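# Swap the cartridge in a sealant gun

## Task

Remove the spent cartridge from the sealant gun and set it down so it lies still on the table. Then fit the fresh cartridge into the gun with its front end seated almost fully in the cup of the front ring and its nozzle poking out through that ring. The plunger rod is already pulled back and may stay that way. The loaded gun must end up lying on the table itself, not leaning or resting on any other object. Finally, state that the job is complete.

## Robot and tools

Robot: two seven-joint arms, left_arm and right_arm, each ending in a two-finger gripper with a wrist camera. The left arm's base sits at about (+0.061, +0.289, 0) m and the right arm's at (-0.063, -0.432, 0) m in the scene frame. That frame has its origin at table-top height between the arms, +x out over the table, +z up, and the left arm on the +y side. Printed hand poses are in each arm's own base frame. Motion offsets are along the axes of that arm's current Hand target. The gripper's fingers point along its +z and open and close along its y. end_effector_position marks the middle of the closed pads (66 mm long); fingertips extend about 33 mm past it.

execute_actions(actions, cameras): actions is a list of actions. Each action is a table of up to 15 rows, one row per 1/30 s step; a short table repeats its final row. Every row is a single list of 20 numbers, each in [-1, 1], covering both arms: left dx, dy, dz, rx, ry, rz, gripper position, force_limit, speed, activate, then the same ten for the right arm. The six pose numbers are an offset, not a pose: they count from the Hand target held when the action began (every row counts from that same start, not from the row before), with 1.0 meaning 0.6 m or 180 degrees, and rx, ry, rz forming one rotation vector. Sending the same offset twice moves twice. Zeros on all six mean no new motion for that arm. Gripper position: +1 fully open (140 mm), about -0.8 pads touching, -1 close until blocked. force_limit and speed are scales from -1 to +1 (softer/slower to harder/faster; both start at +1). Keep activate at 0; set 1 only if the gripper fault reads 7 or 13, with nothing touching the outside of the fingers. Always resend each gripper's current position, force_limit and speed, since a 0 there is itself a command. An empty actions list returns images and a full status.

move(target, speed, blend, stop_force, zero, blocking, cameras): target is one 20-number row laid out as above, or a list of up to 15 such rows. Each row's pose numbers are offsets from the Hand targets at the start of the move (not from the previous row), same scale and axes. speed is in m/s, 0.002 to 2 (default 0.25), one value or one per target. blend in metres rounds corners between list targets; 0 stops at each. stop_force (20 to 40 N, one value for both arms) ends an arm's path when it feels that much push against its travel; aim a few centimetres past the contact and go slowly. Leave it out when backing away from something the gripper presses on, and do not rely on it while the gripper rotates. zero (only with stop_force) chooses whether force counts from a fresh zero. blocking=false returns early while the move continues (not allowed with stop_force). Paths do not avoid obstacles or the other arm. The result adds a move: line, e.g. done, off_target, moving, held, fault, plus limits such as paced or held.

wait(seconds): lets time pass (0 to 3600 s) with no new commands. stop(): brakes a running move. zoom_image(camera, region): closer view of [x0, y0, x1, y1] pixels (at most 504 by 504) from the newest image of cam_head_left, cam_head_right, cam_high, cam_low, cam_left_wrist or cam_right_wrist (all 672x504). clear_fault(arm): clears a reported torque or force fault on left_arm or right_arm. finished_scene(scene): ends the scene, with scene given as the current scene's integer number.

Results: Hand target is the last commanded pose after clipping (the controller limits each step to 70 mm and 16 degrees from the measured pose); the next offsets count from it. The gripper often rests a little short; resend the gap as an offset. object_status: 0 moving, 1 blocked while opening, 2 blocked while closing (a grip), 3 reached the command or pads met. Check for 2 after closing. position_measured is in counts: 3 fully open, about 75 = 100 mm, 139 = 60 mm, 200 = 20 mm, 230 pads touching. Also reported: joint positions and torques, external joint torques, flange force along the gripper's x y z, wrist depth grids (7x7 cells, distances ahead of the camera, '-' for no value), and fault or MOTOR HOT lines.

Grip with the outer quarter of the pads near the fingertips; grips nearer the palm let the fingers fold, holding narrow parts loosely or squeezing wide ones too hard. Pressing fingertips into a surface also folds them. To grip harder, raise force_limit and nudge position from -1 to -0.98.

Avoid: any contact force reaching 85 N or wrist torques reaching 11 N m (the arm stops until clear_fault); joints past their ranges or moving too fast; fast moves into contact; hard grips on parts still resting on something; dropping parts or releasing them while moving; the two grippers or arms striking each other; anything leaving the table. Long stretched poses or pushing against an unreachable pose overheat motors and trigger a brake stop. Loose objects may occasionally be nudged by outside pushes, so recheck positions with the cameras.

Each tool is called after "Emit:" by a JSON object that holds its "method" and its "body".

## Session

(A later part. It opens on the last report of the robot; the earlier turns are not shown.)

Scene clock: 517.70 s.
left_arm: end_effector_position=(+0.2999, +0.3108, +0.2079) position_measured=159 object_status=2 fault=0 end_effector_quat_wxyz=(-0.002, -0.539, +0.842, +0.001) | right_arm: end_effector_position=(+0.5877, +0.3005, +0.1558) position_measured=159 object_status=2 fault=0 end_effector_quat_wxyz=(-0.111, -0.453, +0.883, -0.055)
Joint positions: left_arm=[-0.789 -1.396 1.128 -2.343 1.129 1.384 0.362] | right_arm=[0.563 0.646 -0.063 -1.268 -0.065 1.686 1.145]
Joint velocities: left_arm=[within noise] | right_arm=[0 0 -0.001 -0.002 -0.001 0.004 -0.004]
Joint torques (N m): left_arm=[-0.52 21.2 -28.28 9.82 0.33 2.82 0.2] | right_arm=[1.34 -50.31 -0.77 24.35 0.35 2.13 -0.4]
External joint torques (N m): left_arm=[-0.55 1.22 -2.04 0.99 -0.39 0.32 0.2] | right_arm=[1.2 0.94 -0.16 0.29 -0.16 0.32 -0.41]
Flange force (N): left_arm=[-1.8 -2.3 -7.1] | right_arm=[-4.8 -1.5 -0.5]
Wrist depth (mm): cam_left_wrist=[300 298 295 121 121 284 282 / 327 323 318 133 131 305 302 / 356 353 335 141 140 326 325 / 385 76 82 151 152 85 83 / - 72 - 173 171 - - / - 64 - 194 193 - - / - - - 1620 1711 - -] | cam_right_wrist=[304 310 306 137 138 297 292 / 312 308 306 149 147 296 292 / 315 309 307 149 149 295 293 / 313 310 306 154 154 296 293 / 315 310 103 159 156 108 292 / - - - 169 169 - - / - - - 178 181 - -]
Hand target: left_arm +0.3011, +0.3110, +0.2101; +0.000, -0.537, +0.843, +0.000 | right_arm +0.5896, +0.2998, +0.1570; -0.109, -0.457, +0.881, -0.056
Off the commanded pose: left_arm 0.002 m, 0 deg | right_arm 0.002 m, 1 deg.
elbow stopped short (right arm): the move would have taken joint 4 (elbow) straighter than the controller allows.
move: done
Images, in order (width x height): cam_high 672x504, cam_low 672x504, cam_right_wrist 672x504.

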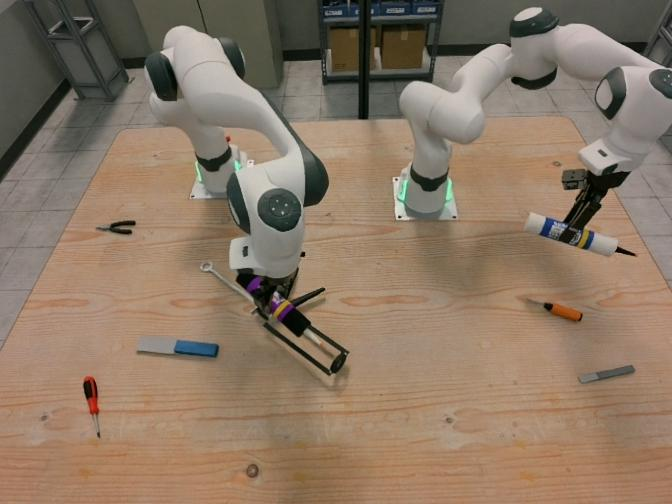

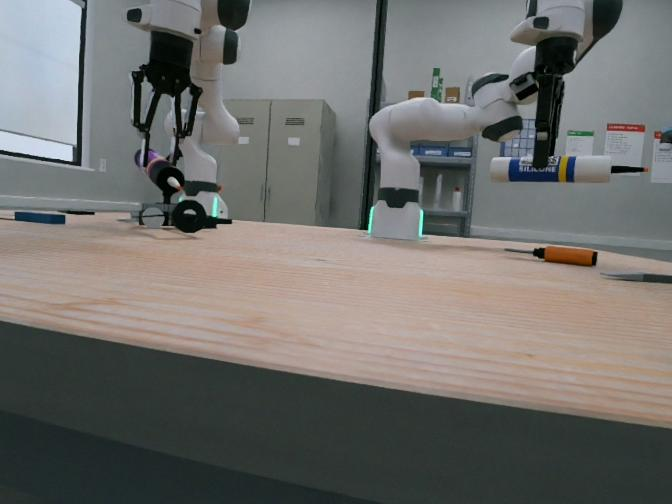

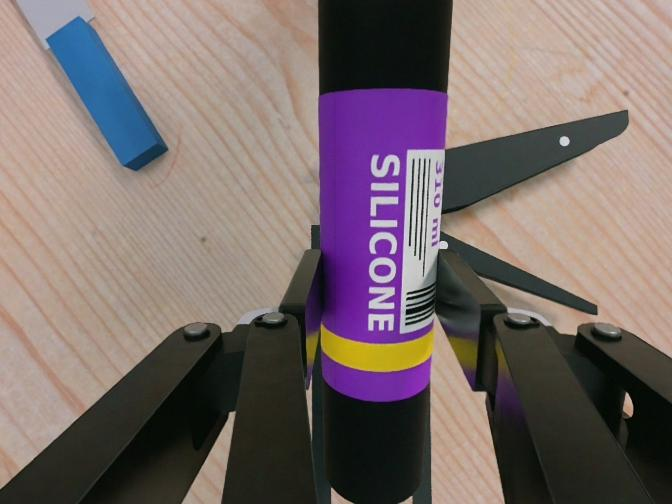

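Emit:
{"method": "move", "body": {"target": [[0.15,-0.118,-0.05,0,0,0.01,-1,0,-1,0, 0.052,0.018,-0.073,0,0,0,-1,-0.3,-1,0],[0.9945,-0.7855,-0.0667,0,0,0.0572,-1,0,-1,0, 0.372,0.534,0.0887,0,-0.0783,0,-1,-0.3,-1,0],[0.9945,-0.7855,-0.0667,0,0,0.0572,-1,0,-1,0, 0.3325,0.534,0.2463,0,-0.0783,0,-1,-0.3,-1,0]], "speed": [0.25,0.3,0.12], "blend": [0.03,0.01,0], "cameras": ["all"]}}

Scene clock: 569.37 s.
left_arm: end_effector_position=(+0.4754, -0.4271, +0.2476) position_measured=159 object_status=2 fault=0 end_effector_quat_wxyz=(-0.002, -0.458, +0.889, +0.002) | right_arm: end_effector_position=(+0.1941, +0.2951, +0.0618) position_measured=159 object_status=2 fault=0 end_effector_quat_wxyz=(-0.002, -0.464, +0.886, +0.000)
Joint positions: left_arm=[-2.858 -0.683 1.795 -1.603 0.67 1.734 -0.512] | right_arm=[0.766 -0.294 0.25 -2.857 0.135 2.563 1.497]
Joint velocities: left_arm=[0 0 0 0.001 -0.001 -0.002 -0.007] | right_arm=[within noise]
Joint torques (N m): left_arm=[-0.48 34.09 -20.36 21.23 1.24 2.89 -0.18] | right_arm=[1.07 -15.07 -1.39 20.42 0.55 2.77 0.1]
External joint torques (N m): left_arm=[-0.58 2.76 -0.85 1.68 0.49 0.3 -0.18] | right_arm=[1 0.7 0.27 1.45 0.12 0.34 0.1]
Flange force (N): left_arm=[1.6 -2.6 -4.7] | right_arm=[-5.9 2.2 2.5]
Wrist depth (mm): cam_left_wrist=[341 340 333 121 121 321 316 / 374 366 363 131 131 344 343 / 407 400 391 141 140 371 372 / 437 76 82 153 152 85 82 / - 72 - 173 174 - - / - 64 - 194 193 - - / - - - 606 596 - -] | cam_right_wrist=[185 184 182 142 136 177 176 / 193 191 189 152 145 185 183 / 202 200 198 152 149 192 191 / 211 209 206 154 155 201 199 / 222 218 111 160 156 108 206 / - - - 169 220 - - / - - - 178 181 - -]
Hand target: left_arm +0.4760, -0.4290, +0.2505; +0.000, -0.459, +0.888, +0.000 | right_arm +0.1955, +0.2966, +0.0624; +0.000, -0.461, +0.888, +0.001
Off the commanded pose: left_arm 0.003 m, 0 deg | right_arm 0.002 m, 1 deg.
joint sent to its limit (left arm) — joint 1 (waist), lower limit. The joint targets still meet the commanded pose.
move: done

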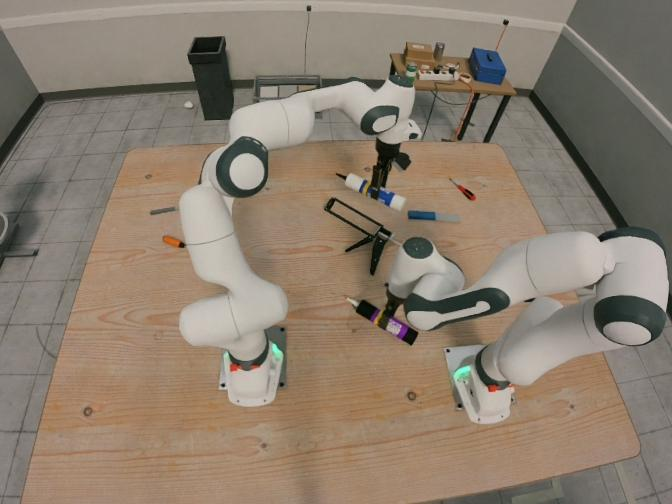

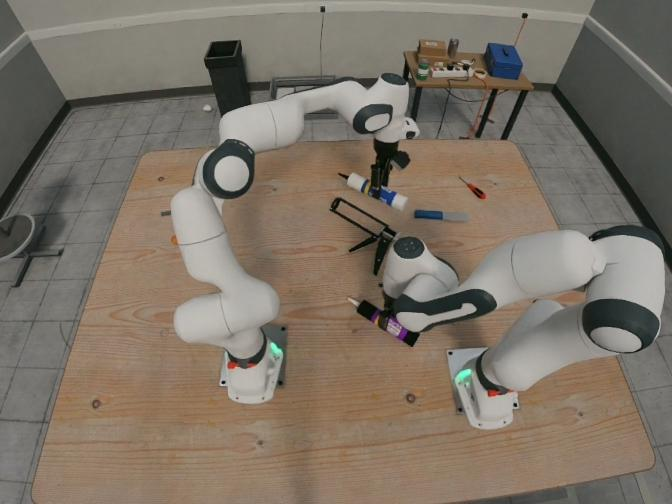

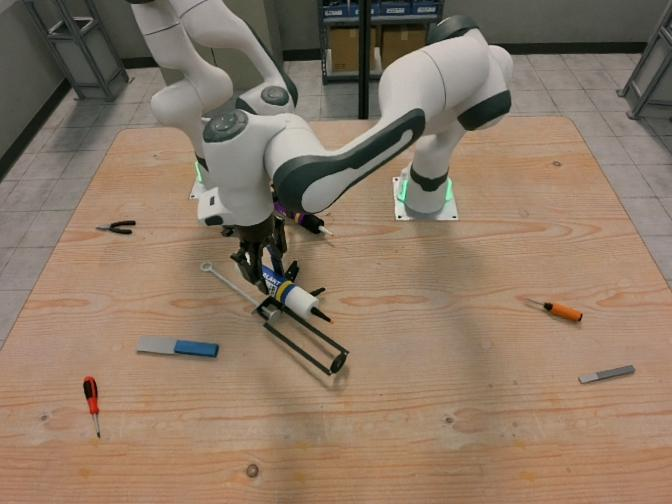

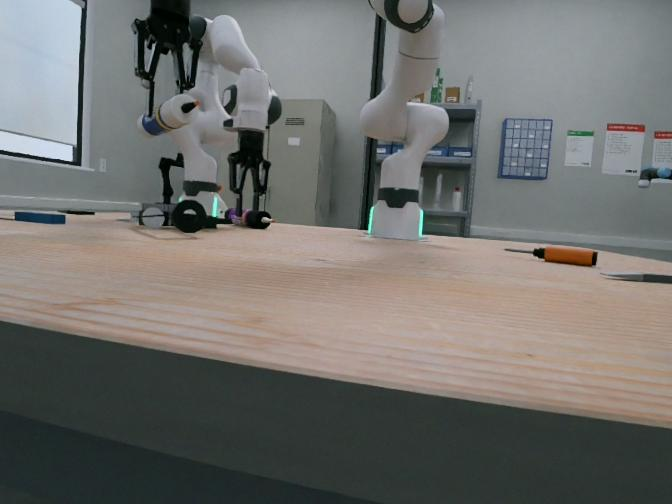

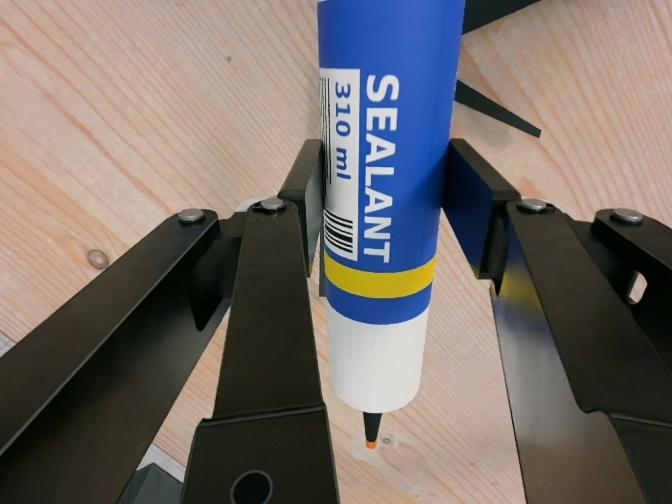

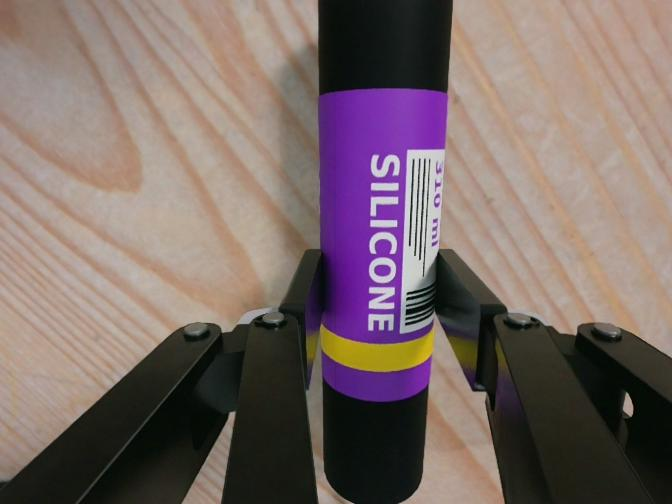

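Emit:
{"method": "move", "body": {"target": [[0,0,0,0,0,0,-1,0,-1,0, 0,0,0,0,0,0,0.175,-0.3,-0.7,0],[-0.01,-0.001,0.03,0,0.01,0,-1,0,-1,0, 0,0,-0.08,0,0,0,0.175,-0.3,-0.7,0],[-0.017,-0.0017,0.134,0,0.0778,0,-1,0,-1,0, -0.05,0,-0.25,0,0,0,0.175,-0.3,-0.7,0]], "speed": 0.12, "blend": [0,0.01,0], "cameras": ["all"]}}

Scene clock: 629.87 s.
left_arm: end_effector_position=(+0.4814, -0.4188, +0.1672) position_measured=159 object_status=2 fault=0 end_effector_quat_wxyz=(-0.110, -0.459, +0.880, -0.051) | right_arm: end_effector_position=(+0.2124, +0.3218, +0.2119) position_measured=107 object_status=3 fault=0 end_effector_quat_wxyz=(+0.000, -0.462, +0.887, +0.002)
Joint positions: left_arm=[-2.684 -0.897 1.759 -1.754 0.689 1.938 -0.462] | right_arm=[0.762 -0.505 0.21 -2.586 0.12 2.09 1.498]
Joint velocities: left_arm=[-0.001 0 0.001 0 0.002 0.001 0.004] | right_arm=[0 0.001 -0.001 0 -0.001 -0.004 -0.001]
Joint torques (N m): left_arm=[0.44 34.9 -26.73 16.67 0.71 3.55 0.24] | right_arm=[1.08 -13.13 -2.81 25.33 0.62 2.46 -0.12]
External joint torques (N m): left_arm=[0.33 2.71 -1.75 0.84 0.31 0.79 0.23] | right_arm=[1.02 0.37 0.11 1.47 -0.09 0.02 -0.12]
Flange force (N): left_arm=[0.6 4.8 -3.9] | right_arm=[-4.9 1.0 -2.1]
Wrist depth (mm): cam_left_wrist=[283 281 276 121 121 239 263 / 297 294 291 135 131 277 276 / 310 305 298 141 140 269 287 / 323 76 82 153 154 84 83 / - 72 - 168 175 - - / - 64 - 195 333 - - / - - - 362 359 - -] | cam_right_wrist=[326 322 320 313 316 314 311 / 338 337 335 289 329 327 324 / 356 354 350 304 343 343 340 / 374 372 364 355 360 357 355 / 389 381 120 384 379 127 366 / - - 405 400 398 127 - / - - 427 424 421 - -]
Hand target: left_arm +0.4827, -0.4213, +0.1701; -0.109, -0.456, +0.882, -0.056 | right_arm +0.2128, +0.3209, +0.2124; +0.000, -0.461, +0.888, +0.001
Off the commanded pose: left_arm 0.004 m, 1 deg | right_arm 0.001 m, 0 deg.
move: off_target (left_arm)

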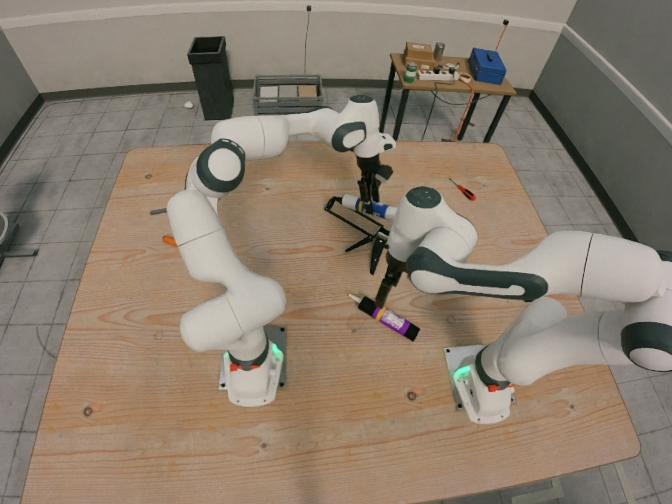

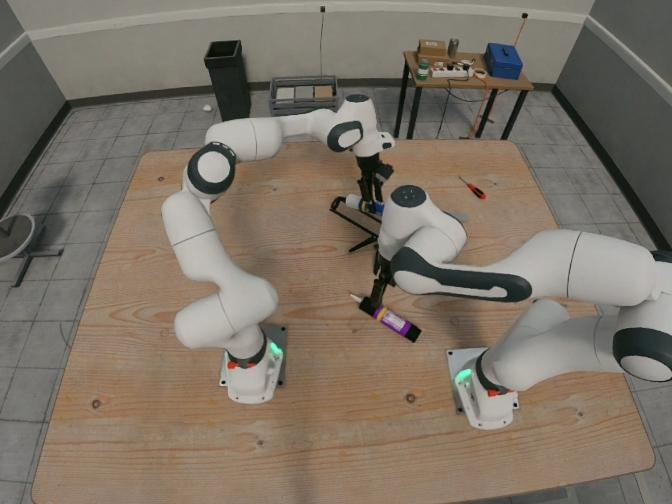

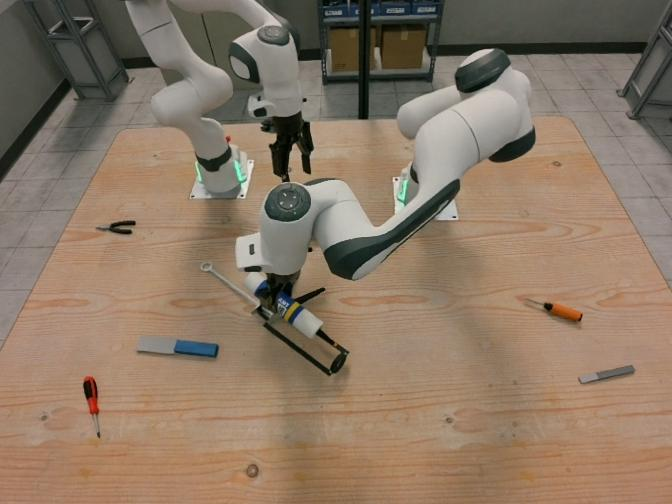

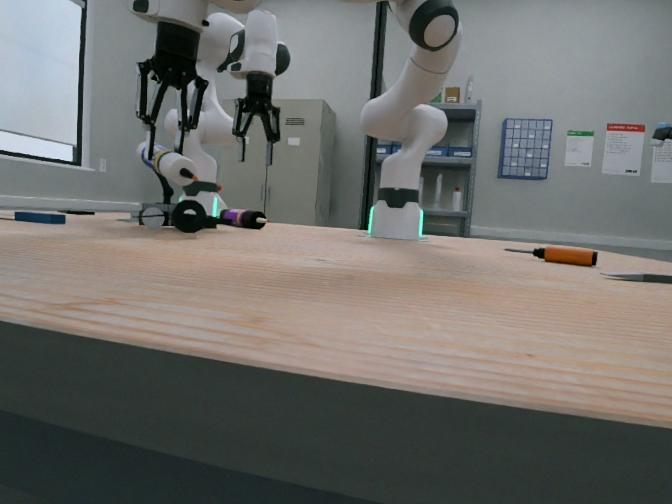

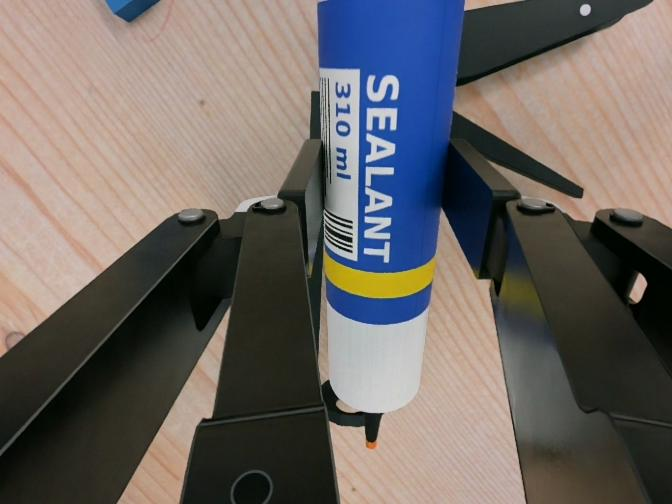

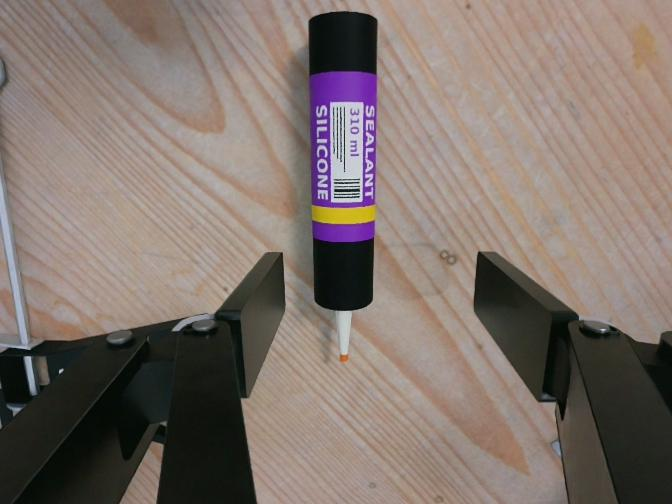

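Emit:
{"method": "zoom_image", "body": {"camera": "cam_left_wrist", "region": [290, 330, 450, 470]}}

Emit:
{"method": "zoom_image", "body": {"camera": "cam_high", "region": [230, 260, 370, 390]}}

Emit:
{"method": "zoom_image", "body": {"camera": "cam_low", "region": [110, 120, 270, 250]}}

Scaled by 3.150.

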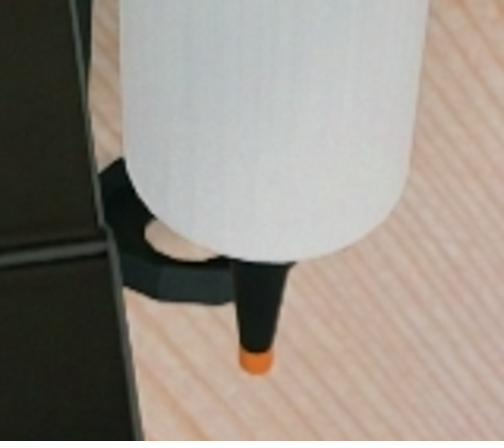

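Scaled by 3.600.

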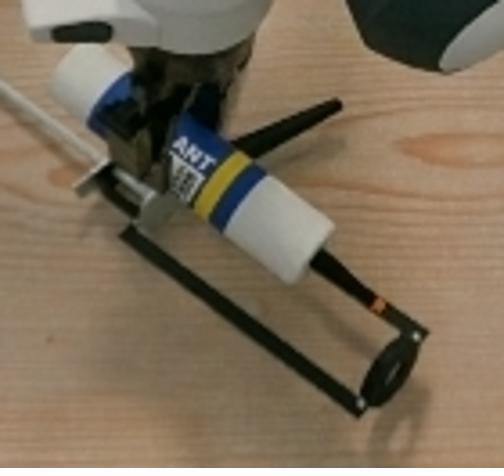

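Scaled by 3.150.

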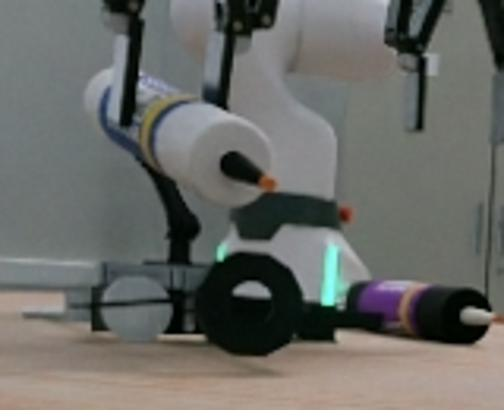

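Emit:
{"method": "move", "body": {"target": [0,-0.0375,0,0,0,0,-1,0,-1,0, 0,0,0,0,0,0,0.175,-0.3,-0.7,0], "speed": 0.08, "cameras": ["cam_low","cam_high","cam_left_wrist"]}}

Emit:
{"method": "zoom_image", "body": {"camera": "cam_left_wrist", "region": [290, 330, 450, 470]}}

Emit:
{"method": "zoom_image", "body": {"camera": "cam_low", "region": [110, 120, 270, 250]}}

Scene clock: 685.70 s.
left_arm: end_effector_position=(+0.4999, -0.4332, +0.1680) position_measured=159 object_status=2 fault=0 end_effector_quat_wxyz=(-0.110, -0.459, +0.880, -0.054) | right_arm: end_effector_position=(+0.2124, +0.3216, +0.2119) position_measured=107 object_status=3 fault=0 end_effector_quat_wxyz=(+0.000, -0.462, +0.887, +0.002)
Joint positions: left_arm=[-2.762 -0.925 1.799 -1.654 0.697 1.911 -0.446] | right_arm=[0.762 -0.505 0.21 -2.586 0.12 2.089 1.498]
Joint velocities: left_arm=[-0.001 0 0.001 0.002 0.001 -0.003 0.006] | right_arm=[within noise]
Joint torques (N m): left_arm=[-0.39 38.25 -25.87 17.14 0.65 3.15 0.35] | right_arm=[1.09 -13.12 -2.66 25.34 0.66 2.4 -0.1]
External joint torques (N m): left_arm=[-0.62 2.86 -0.84 1.47 0.26 0.38 0.34] | right_arm=[1.03 0.33 0.26 1.49 -0.05 -0.04 -0.1]
Flange force (N): left_arm=[1.7 -3.7 -3.9] | right_arm=[-4.7 1.3 -2.3]
Wrist depth (mm): cam_left_wrist=[285 284 279 121 121 240 260 / 298 294 290 135 131 277 277 / 312 306 302 140 140 273 285 / 324 76 82 153 152 85 83 / - 72 - 173 175 - - / - 64 - 194 279 - - / - - - 363 361 - -] | cam_right_wrist=[325 322 322 322 315 313 310 / 340 339 335 292 331 327 324 / 357 354 350 306 345 341 340 / 375 370 365 355 359 355 353 / 387 382 120 385 382 127 366 / - - 404 402 397 127 - / - - 424 424 418 - -]
Hand target: left_arm +0.5011, -0.4343, +0.1701; -0.109, -0.456, +0.882, -0.056 | right_arm +0.2128, +0.3209, +0.2124; +0.000, -0.461, +0.888, +0.001
Off the commanded pose: left_arm 0.003 m, 0 deg | right_arm 0.001 m, 0 deg.
move: done
Images, in order (width x height): cam_high 672x504, cam_low 672x504, cam_left_wrist 672x504.

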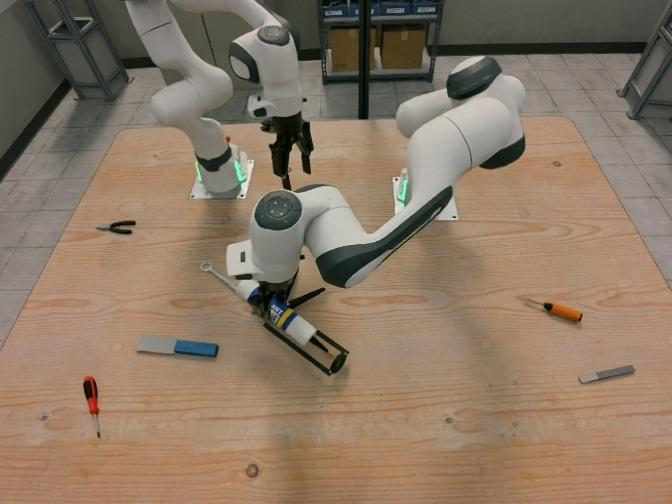

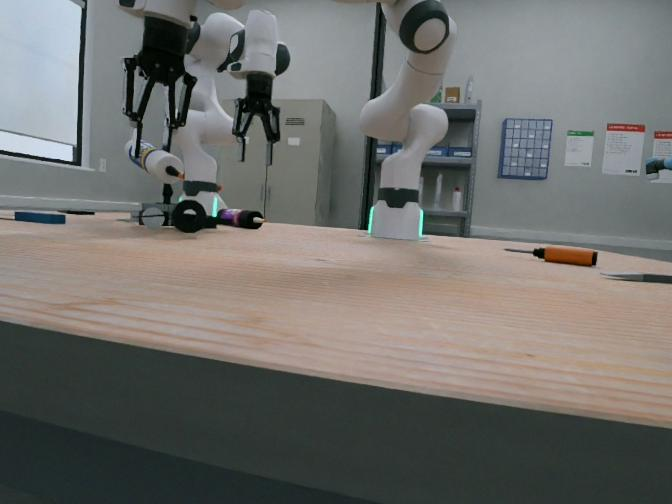

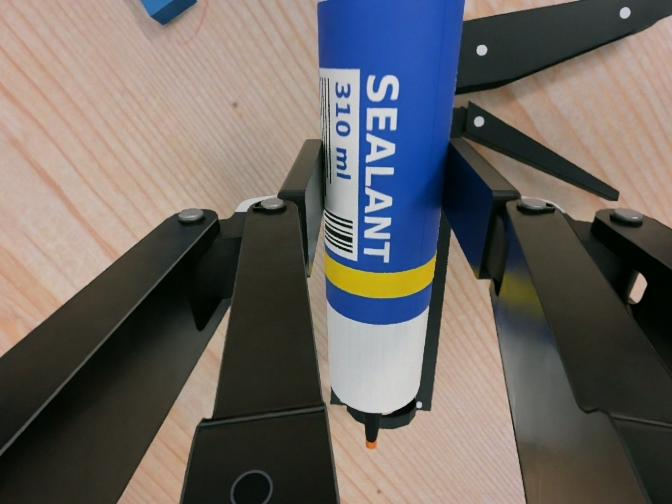

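Scaled by 3.150.

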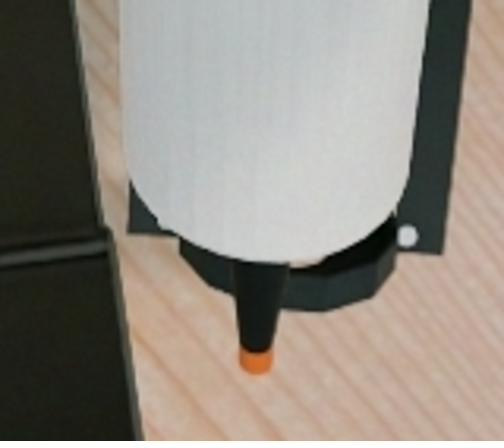

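Scaled by 3.150.

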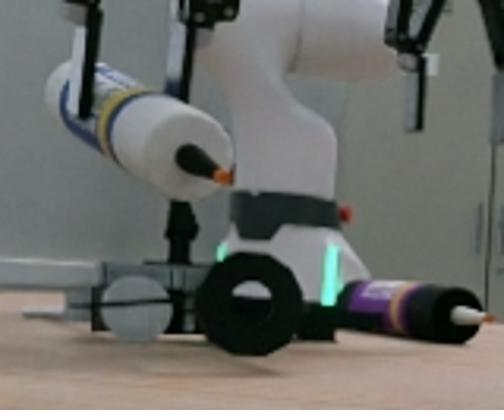

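Emit:
{"method": "move", "body": {"target": [-0.0538,0.0142,0.0707,0,0,0,-1,0,-1,0, 0,0,0,0,0,0,0.175,-0.3,-0.7,0], "speed": 0.08, "cameras": ["cam_low","cam_high","cam_left_wrist"]}}

Emit:
{"method": "zoom_image", "body": {"camera": "cam_left_wrist", "region": [290, 330, 450, 470]}}

Emit:
{"method": "zoom_image", "body": {"camera": "cam_low", "region": [110, 120, 270, 250]}}

Emit:
{"method": "zoom_image", "body": {"camera": "cam_high", "region": [260, 290, 370, 390]}}

Scene clock: 755.23 s.
left_arm: end_effector_position=(+0.5052, -0.4096, +0.1189) position_measured=159 object_status=2 fault=0 end_effector_quat_wxyz=(-0.109, -0.459, +0.880, -0.051) | right_arm: end_effector_position=(+0.2124, +0.3216, +0.2119) position_measured=107 object_status=3 fault=0 end_effector_quat_wxyz=(+0.000, -0.462, +0.887, +0.002)
Joint positions: left_arm=[-2.717 -0.971 1.838 -1.729 0.755 1.982 -0.435] | right_arm=[0.762 -0.505 0.21 -2.586 0.12 2.089 1.498]
Joint velocities: left_arm=[0 -0.001 0 0.001 0.003 0.003 0] | right_arm=[within noise]
Joint torques (N m): left_arm=[0.41 37.72 -27.14 14.99 0.47 3.74 0.28] | right_arm=[1.09 -13.08 -2.65 25.34 0.66 2.4 -0.14]
External joint torques (N m): left_arm=[0.38 2.21 -1.15 0.38 0.05 0.98 0.27] | right_arm=[0.98 0.37 0.21 1.5 -0.04 -0.03 -0.14]
Flange force (N): left_arm=[0.3 5.2 -2.5] | right_arm=[-4.9 1.1 -2.3]
Wrist depth (mm): cam_left_wrist=[238 235 232 124 122 222 222 / 249 246 242 136 132 228 230 / 261 257 252 141 140 242 241 / 271 76 82 153 153 85 83 / - 72 - 170 176 - - / - 64 - 188 242 - - / - - - 307 304 - -] | cam_right_wrist=[326 322 321 315 316 314 310 / 341 338 335 292 328 328 323 / 357 355 350 307 345 340 340 / 374 370 364 358 358 355 354 / 389 383 120 384 379 127 366 / - - 406 402 399 127 - / - - 427 424 419 - -]
Hand target: left_arm +0.5063, -0.4122, +0.1211; -0.109, -0.456, +0.882, -0.056 | right_arm +0.2128, +0.3209, +0.2124; +0.000, -0.461, +0.888, +0.001
Off the commanded pose: left_arm 0.004 m, 1 deg | right_arm 0.001 m, 0 deg.
move: off_target (left_arm)
Images, in order (width x height): cam_high 672x504, cam_low 672x504, cam_left_wrist 672x504.

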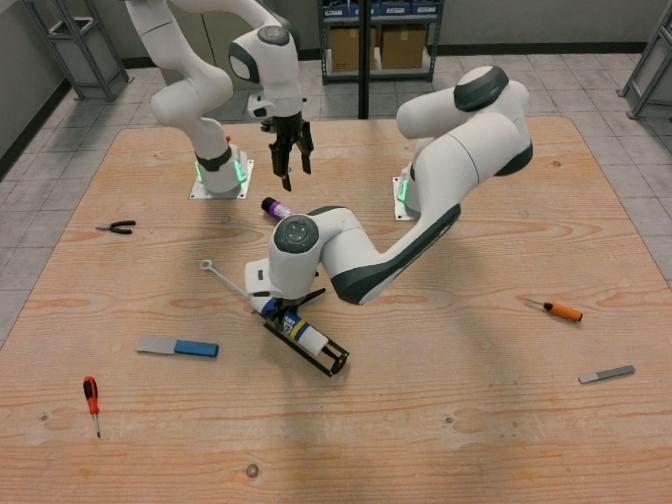

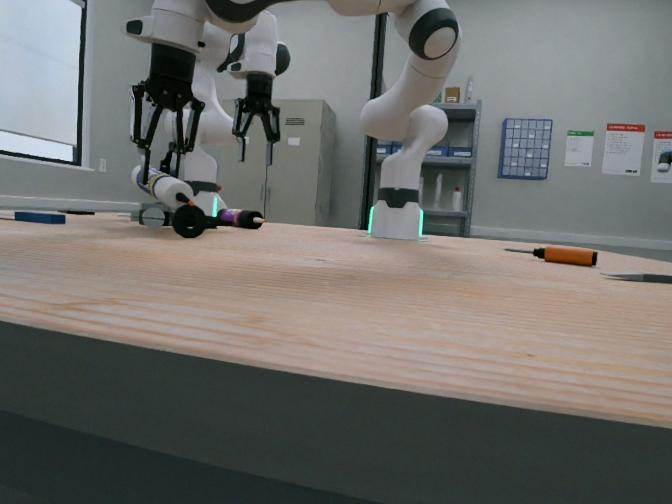

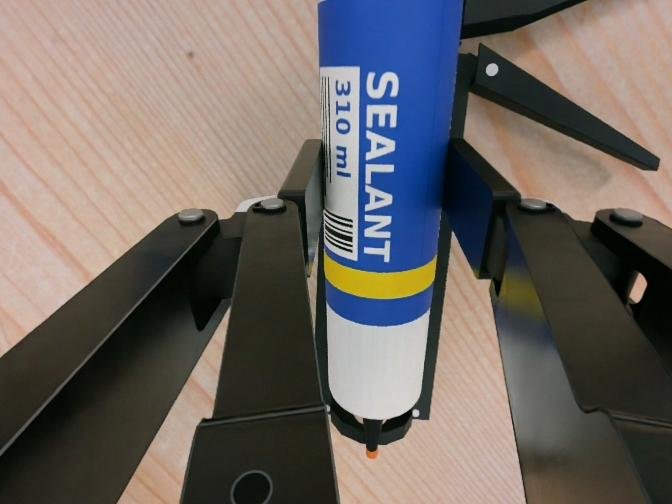

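Scaled by 3.150.

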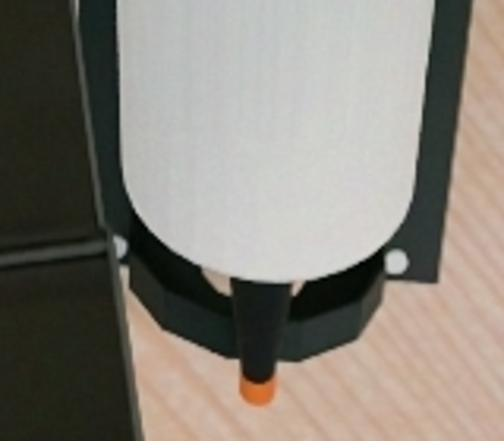

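Scaled by 3.150.

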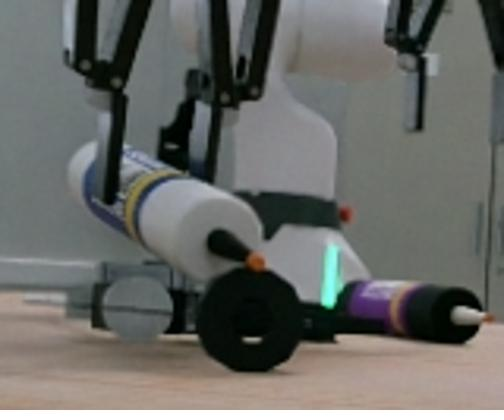

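Scaled by 4.582.

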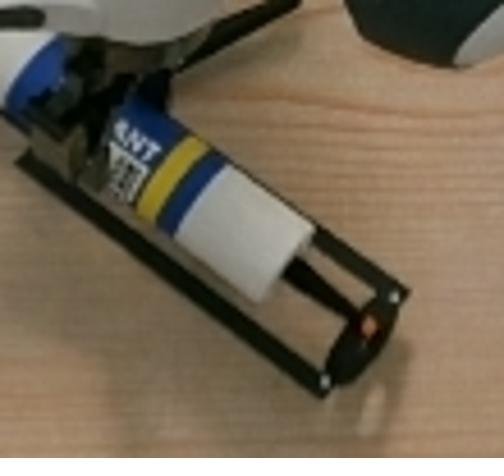

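Emit:
{"method": "move", "body": {"target": [[0.076,0,-0.0154,0,0.0083,0,-1,0,-1,0, 0,0,0,0,0,0,0.175,-0.3,-0.7,0],[0.04,0,0.0323,0,0.0083,0,-1,0,-1,0, 0,0,0,0,0,0,0.175,-0.3,-0.7,0]], "speed": 0.07, "blend": [0.004,0], "cameras": ["cam_low","cam_high","cam_left_wrist"]}}

Emit:
{"method": "zoom_image", "body": {"camera": "cam_left_wrist", "region": [290, 330, 450, 470]}}

Emit:
{"method": "zoom_image", "body": {"camera": "cam_low", "region": [110, 120, 270, 250]}}

Emit:
{"method": "zoom_image", "body": {"camera": "cam_high", "region": [260, 290, 370, 390]}}

Scene clock: 821.90 s.
left_arm: end_effector_position=(+0.4886, -0.4325, +0.1054) position_measured=159 object_status=2 fault=0 end_effector_quat_wxyz=(-0.121, -0.456, +0.880, -0.058) | right_arm: end_effector_position=(+0.2124, +0.3216, +0.2119) position_measured=107 object_status=3 fault=0 end_effector_quat_wxyz=(+0.000, -0.462, +0.887, +0.002)
Joint positions: left_arm=[-2.75 -0.996 1.851 -1.743 0.761 2.023 -0.463] | right_arm=[0.762 -0.505 0.21 -2.586 0.12 2.089 1.498]
Joint velocities: left_arm=[0 -0.002 0 0.002 0.004 0.004 0.001] | right_arm=[within noise]
Joint torques (N m): left_arm=[0.15 38.5 -27.54 14.94 0.73 3.71 0.09] | right_arm=[1.08 -13.08 -2.63 25.31 0.67 2.4 -0.1]
External joint torques (N m): left_arm=[-0.01 2.72 -1.16 0.8 0.3 0.91 0.08] | right_arm=[1.07 0.39 0.34 1.49 -0.03 -0.04 -0.1]
Flange force (N): left_arm=[1.2 2.6 -2.8] | right_arm=[-5.0 1.5 -2.2]
Wrist depth (mm): cam_left_wrist=[227 225 222 122 121 184 206 / 236 234 231 135 131 221 220 / 247 243 237 141 140 199 226 / 255 76 82 153 154 85 83 / - 72 - 174 178 - - / - 64 - 195 200 - - / - - - 255 244 - -] | cam_right_wrist=[326 325 321 318 315 315 312 / 342 340 336 292 328 327 324 / 359 355 351 307 345 342 337 / 375 368 365 362 360 356 355 / 389 382 120 384 378 127 367 / - - 403 401 398 127 - / - - 428 424 419 - -]
Hand target: left_arm +0.4901, -0.4351, +0.1081; -0.120, -0.455, +0.880, -0.062 | right_arm +0.2128, +0.3209, +0.2124; +0.000, -0.461, +0.888, +0.001
Off the commanded pose: left_arm 0.004 m, 1 deg | right_arm 0.001 m, 0 deg.
move: off_target (left_arm)
Images, in order (width x height): cam_high 672x504, cam_low 672x504, cam_left_wrist 672x504.

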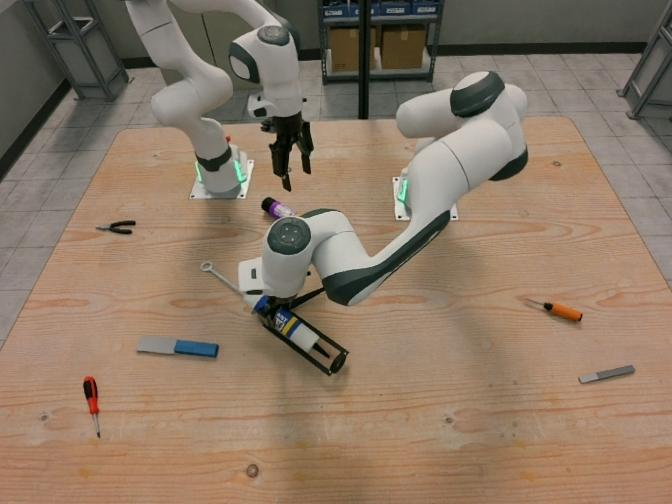

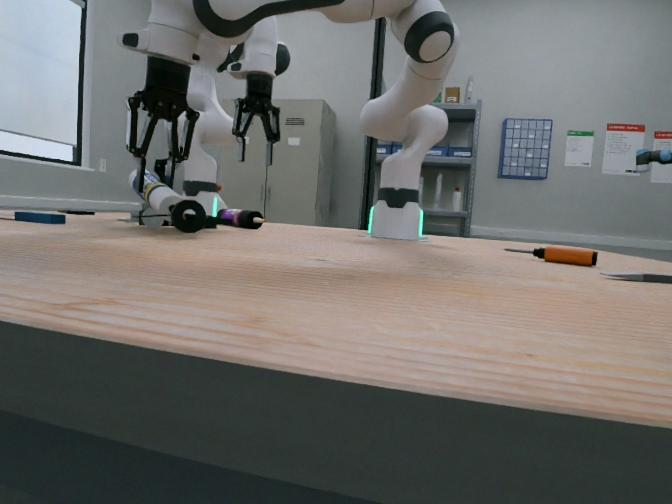

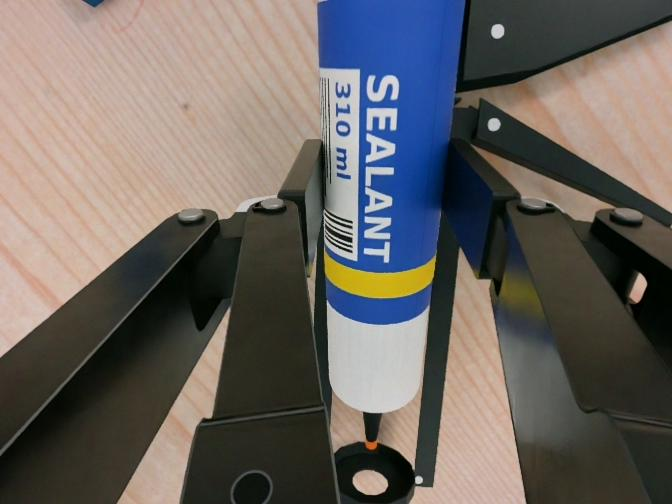

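Scaled by 3.150.

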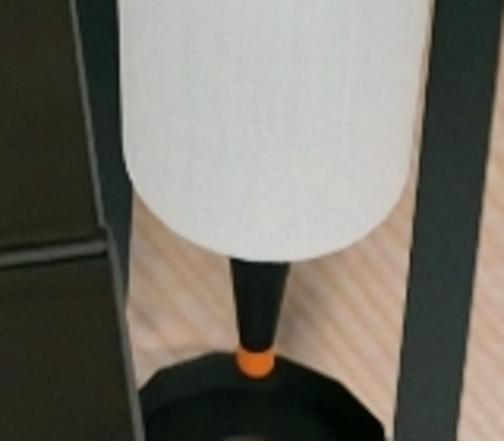

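Scaled by 3.150.

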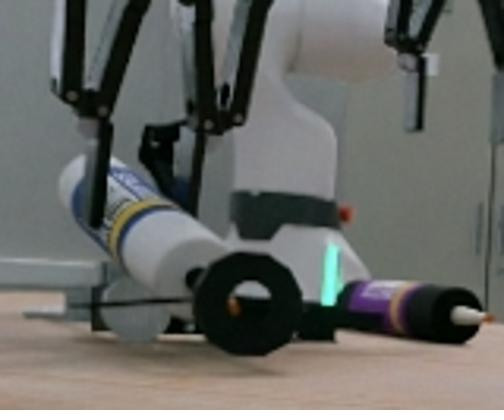

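Scaled by 4.582.

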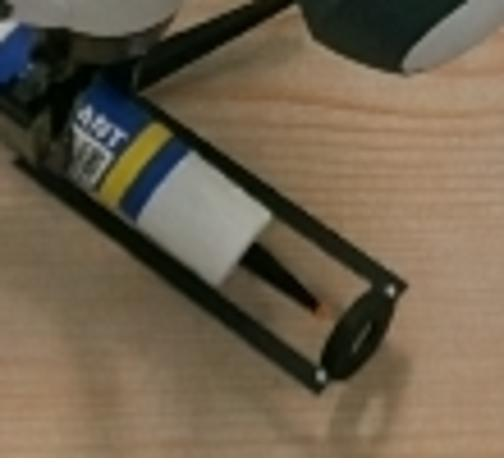

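Emit:
{"method": "move", "body": {"target": [-0.1198,0.0017,-0.0045,0,0,0,-1,0,-1,0, 0,0,0,0,0,0,0.175,-0.3,-0.7,0], "speed": 0.06, "cameras": ["cam_low","cam_high","cam_left_wrist"]}}

Emit:
{"method": "zoom_image", "body": {"camera": "cam_left_wrist", "region": [290, 330, 450, 470]}}

Emit:
{"method": "zoom_image", "body": {"camera": "cam_low", "region": [110, 120, 270, 250]}}

Emit:
{"method": "zoom_image", "body": {"camera": "cam_high", "region": [260, 290, 370, 390]}}

Scene clock: 857.30 s.
left_arm: end_effector_position=(+0.5270, -0.3772, +0.0889) position_measured=159 object_status=2 fault=0 end_effector_quat_wxyz=(-0.122, -0.458, +0.878, -0.059) | right_arm: end_effector_position=(+0.2124, +0.3216, +0.2119) position_measured=107 object_status=3 fault=0 end_effector_quat_wxyz=(+0.000, -0.462, +0.887, +0.002)
Joint positions: left_arm=[-2.656 -1.038 1.858 -1.732 0.789 2.004 -0.371] | right_arm=[0.762 -0.505 0.21 -2.586 0.12 2.089 1.498]
Joint velocities: left_arm=[0 -0.001 0 0 0.001 0 0.006] | right_arm=[within noise]
Joint torques (N m): left_arm=[0.9 39.5 -27.82 14.92 1.02 3.09 0.24] | right_arm=[1.09 -13.12 -2.62 25.31 0.67 2.4 -0.1]
External joint torques (N m): left_arm=[0.68 3.02 -0.9 1.58 0.63 0.34 0.23] | right_arm=[1.06 0.38 0.33 1.46 -0.04 -0.04 -0.1]
Flange force (N): left_arm=[0.0 0.1 -4.4] | right_arm=[-4.9 1.4 -2.2]
Wrist depth (mm): cam_left_wrist=[212 209 207 123 120 197 197 / 220 217 216 135 131 203 201 / 229 227 222 141 140 214 213 / 237 76 82 153 154 85 83 / - 72 - 173 178 - - / - 64 - 193 218 - - / - - - 237 234 - -] | cam_right_wrist=[326 325 321 280 318 313 310 / 341 338 334 293 329 327 325 / 358 354 351 305 345 342 337 / 370 371 362 360 361 355 355 / 387 381 120 383 381 127 364 / - - 407 403 396 127 - / - - 428 424 420 - -]
Hand target: left_arm +0.5297, -0.3774, +0.0915; -0.120, -0.455, +0.880, -0.062 | right_arm +0.2128, +0.3209, +0.2124; +0.000, -0.461, +0.888, +0.001
Off the commanded pose: left_arm 0.004 m, 1 deg | right_arm 0.001 m, 0 deg.
move: off_target (left_arm)
Images, in order (width x height): cam_high 672x504, cam_low 672x504, cam_left_wrist 672x504.

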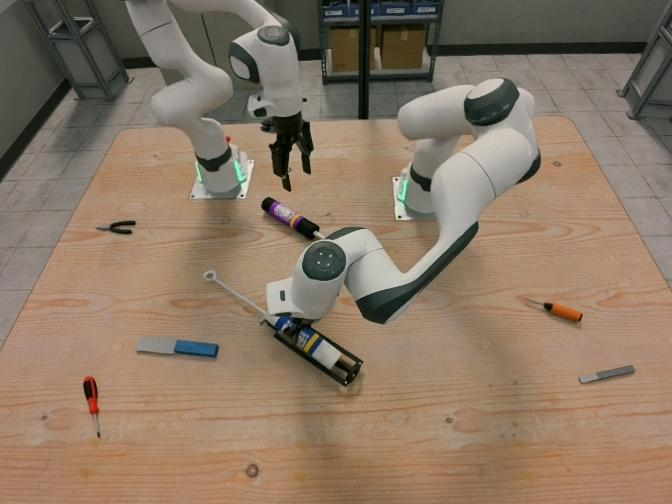

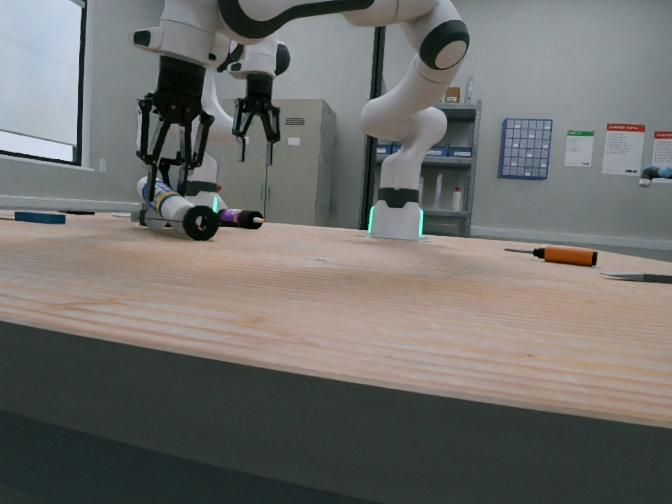

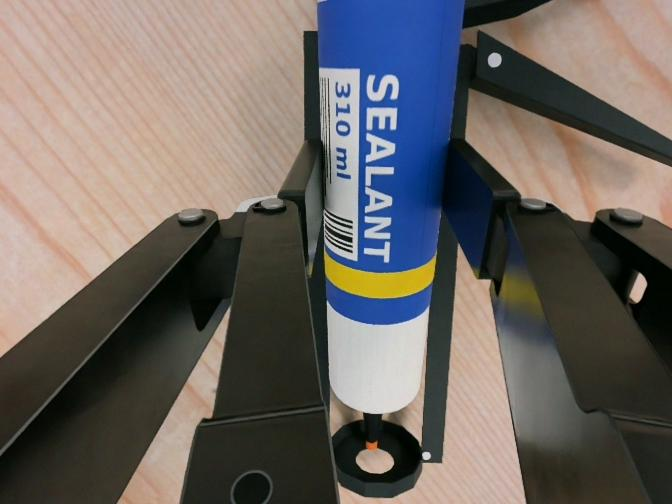

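Scaled by 3.150.

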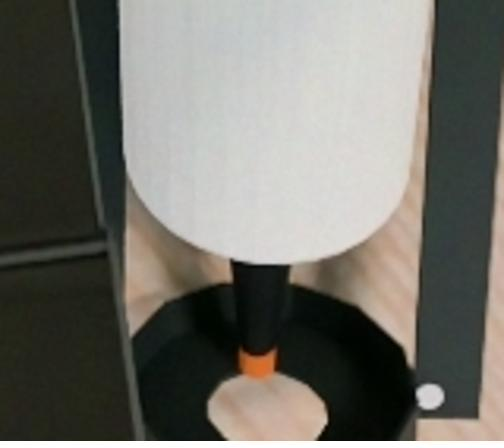

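Scaled by 3.150.

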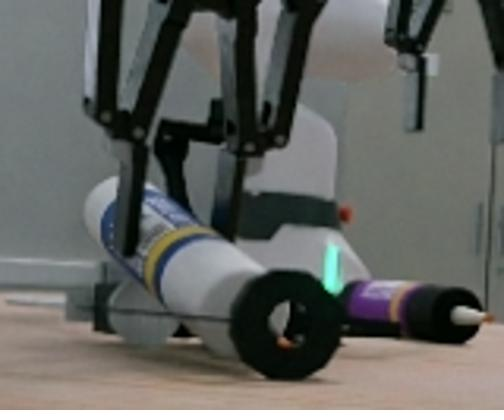

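Scaled by 4.582.

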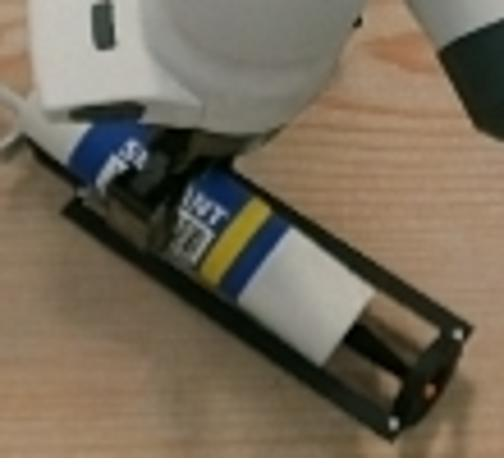

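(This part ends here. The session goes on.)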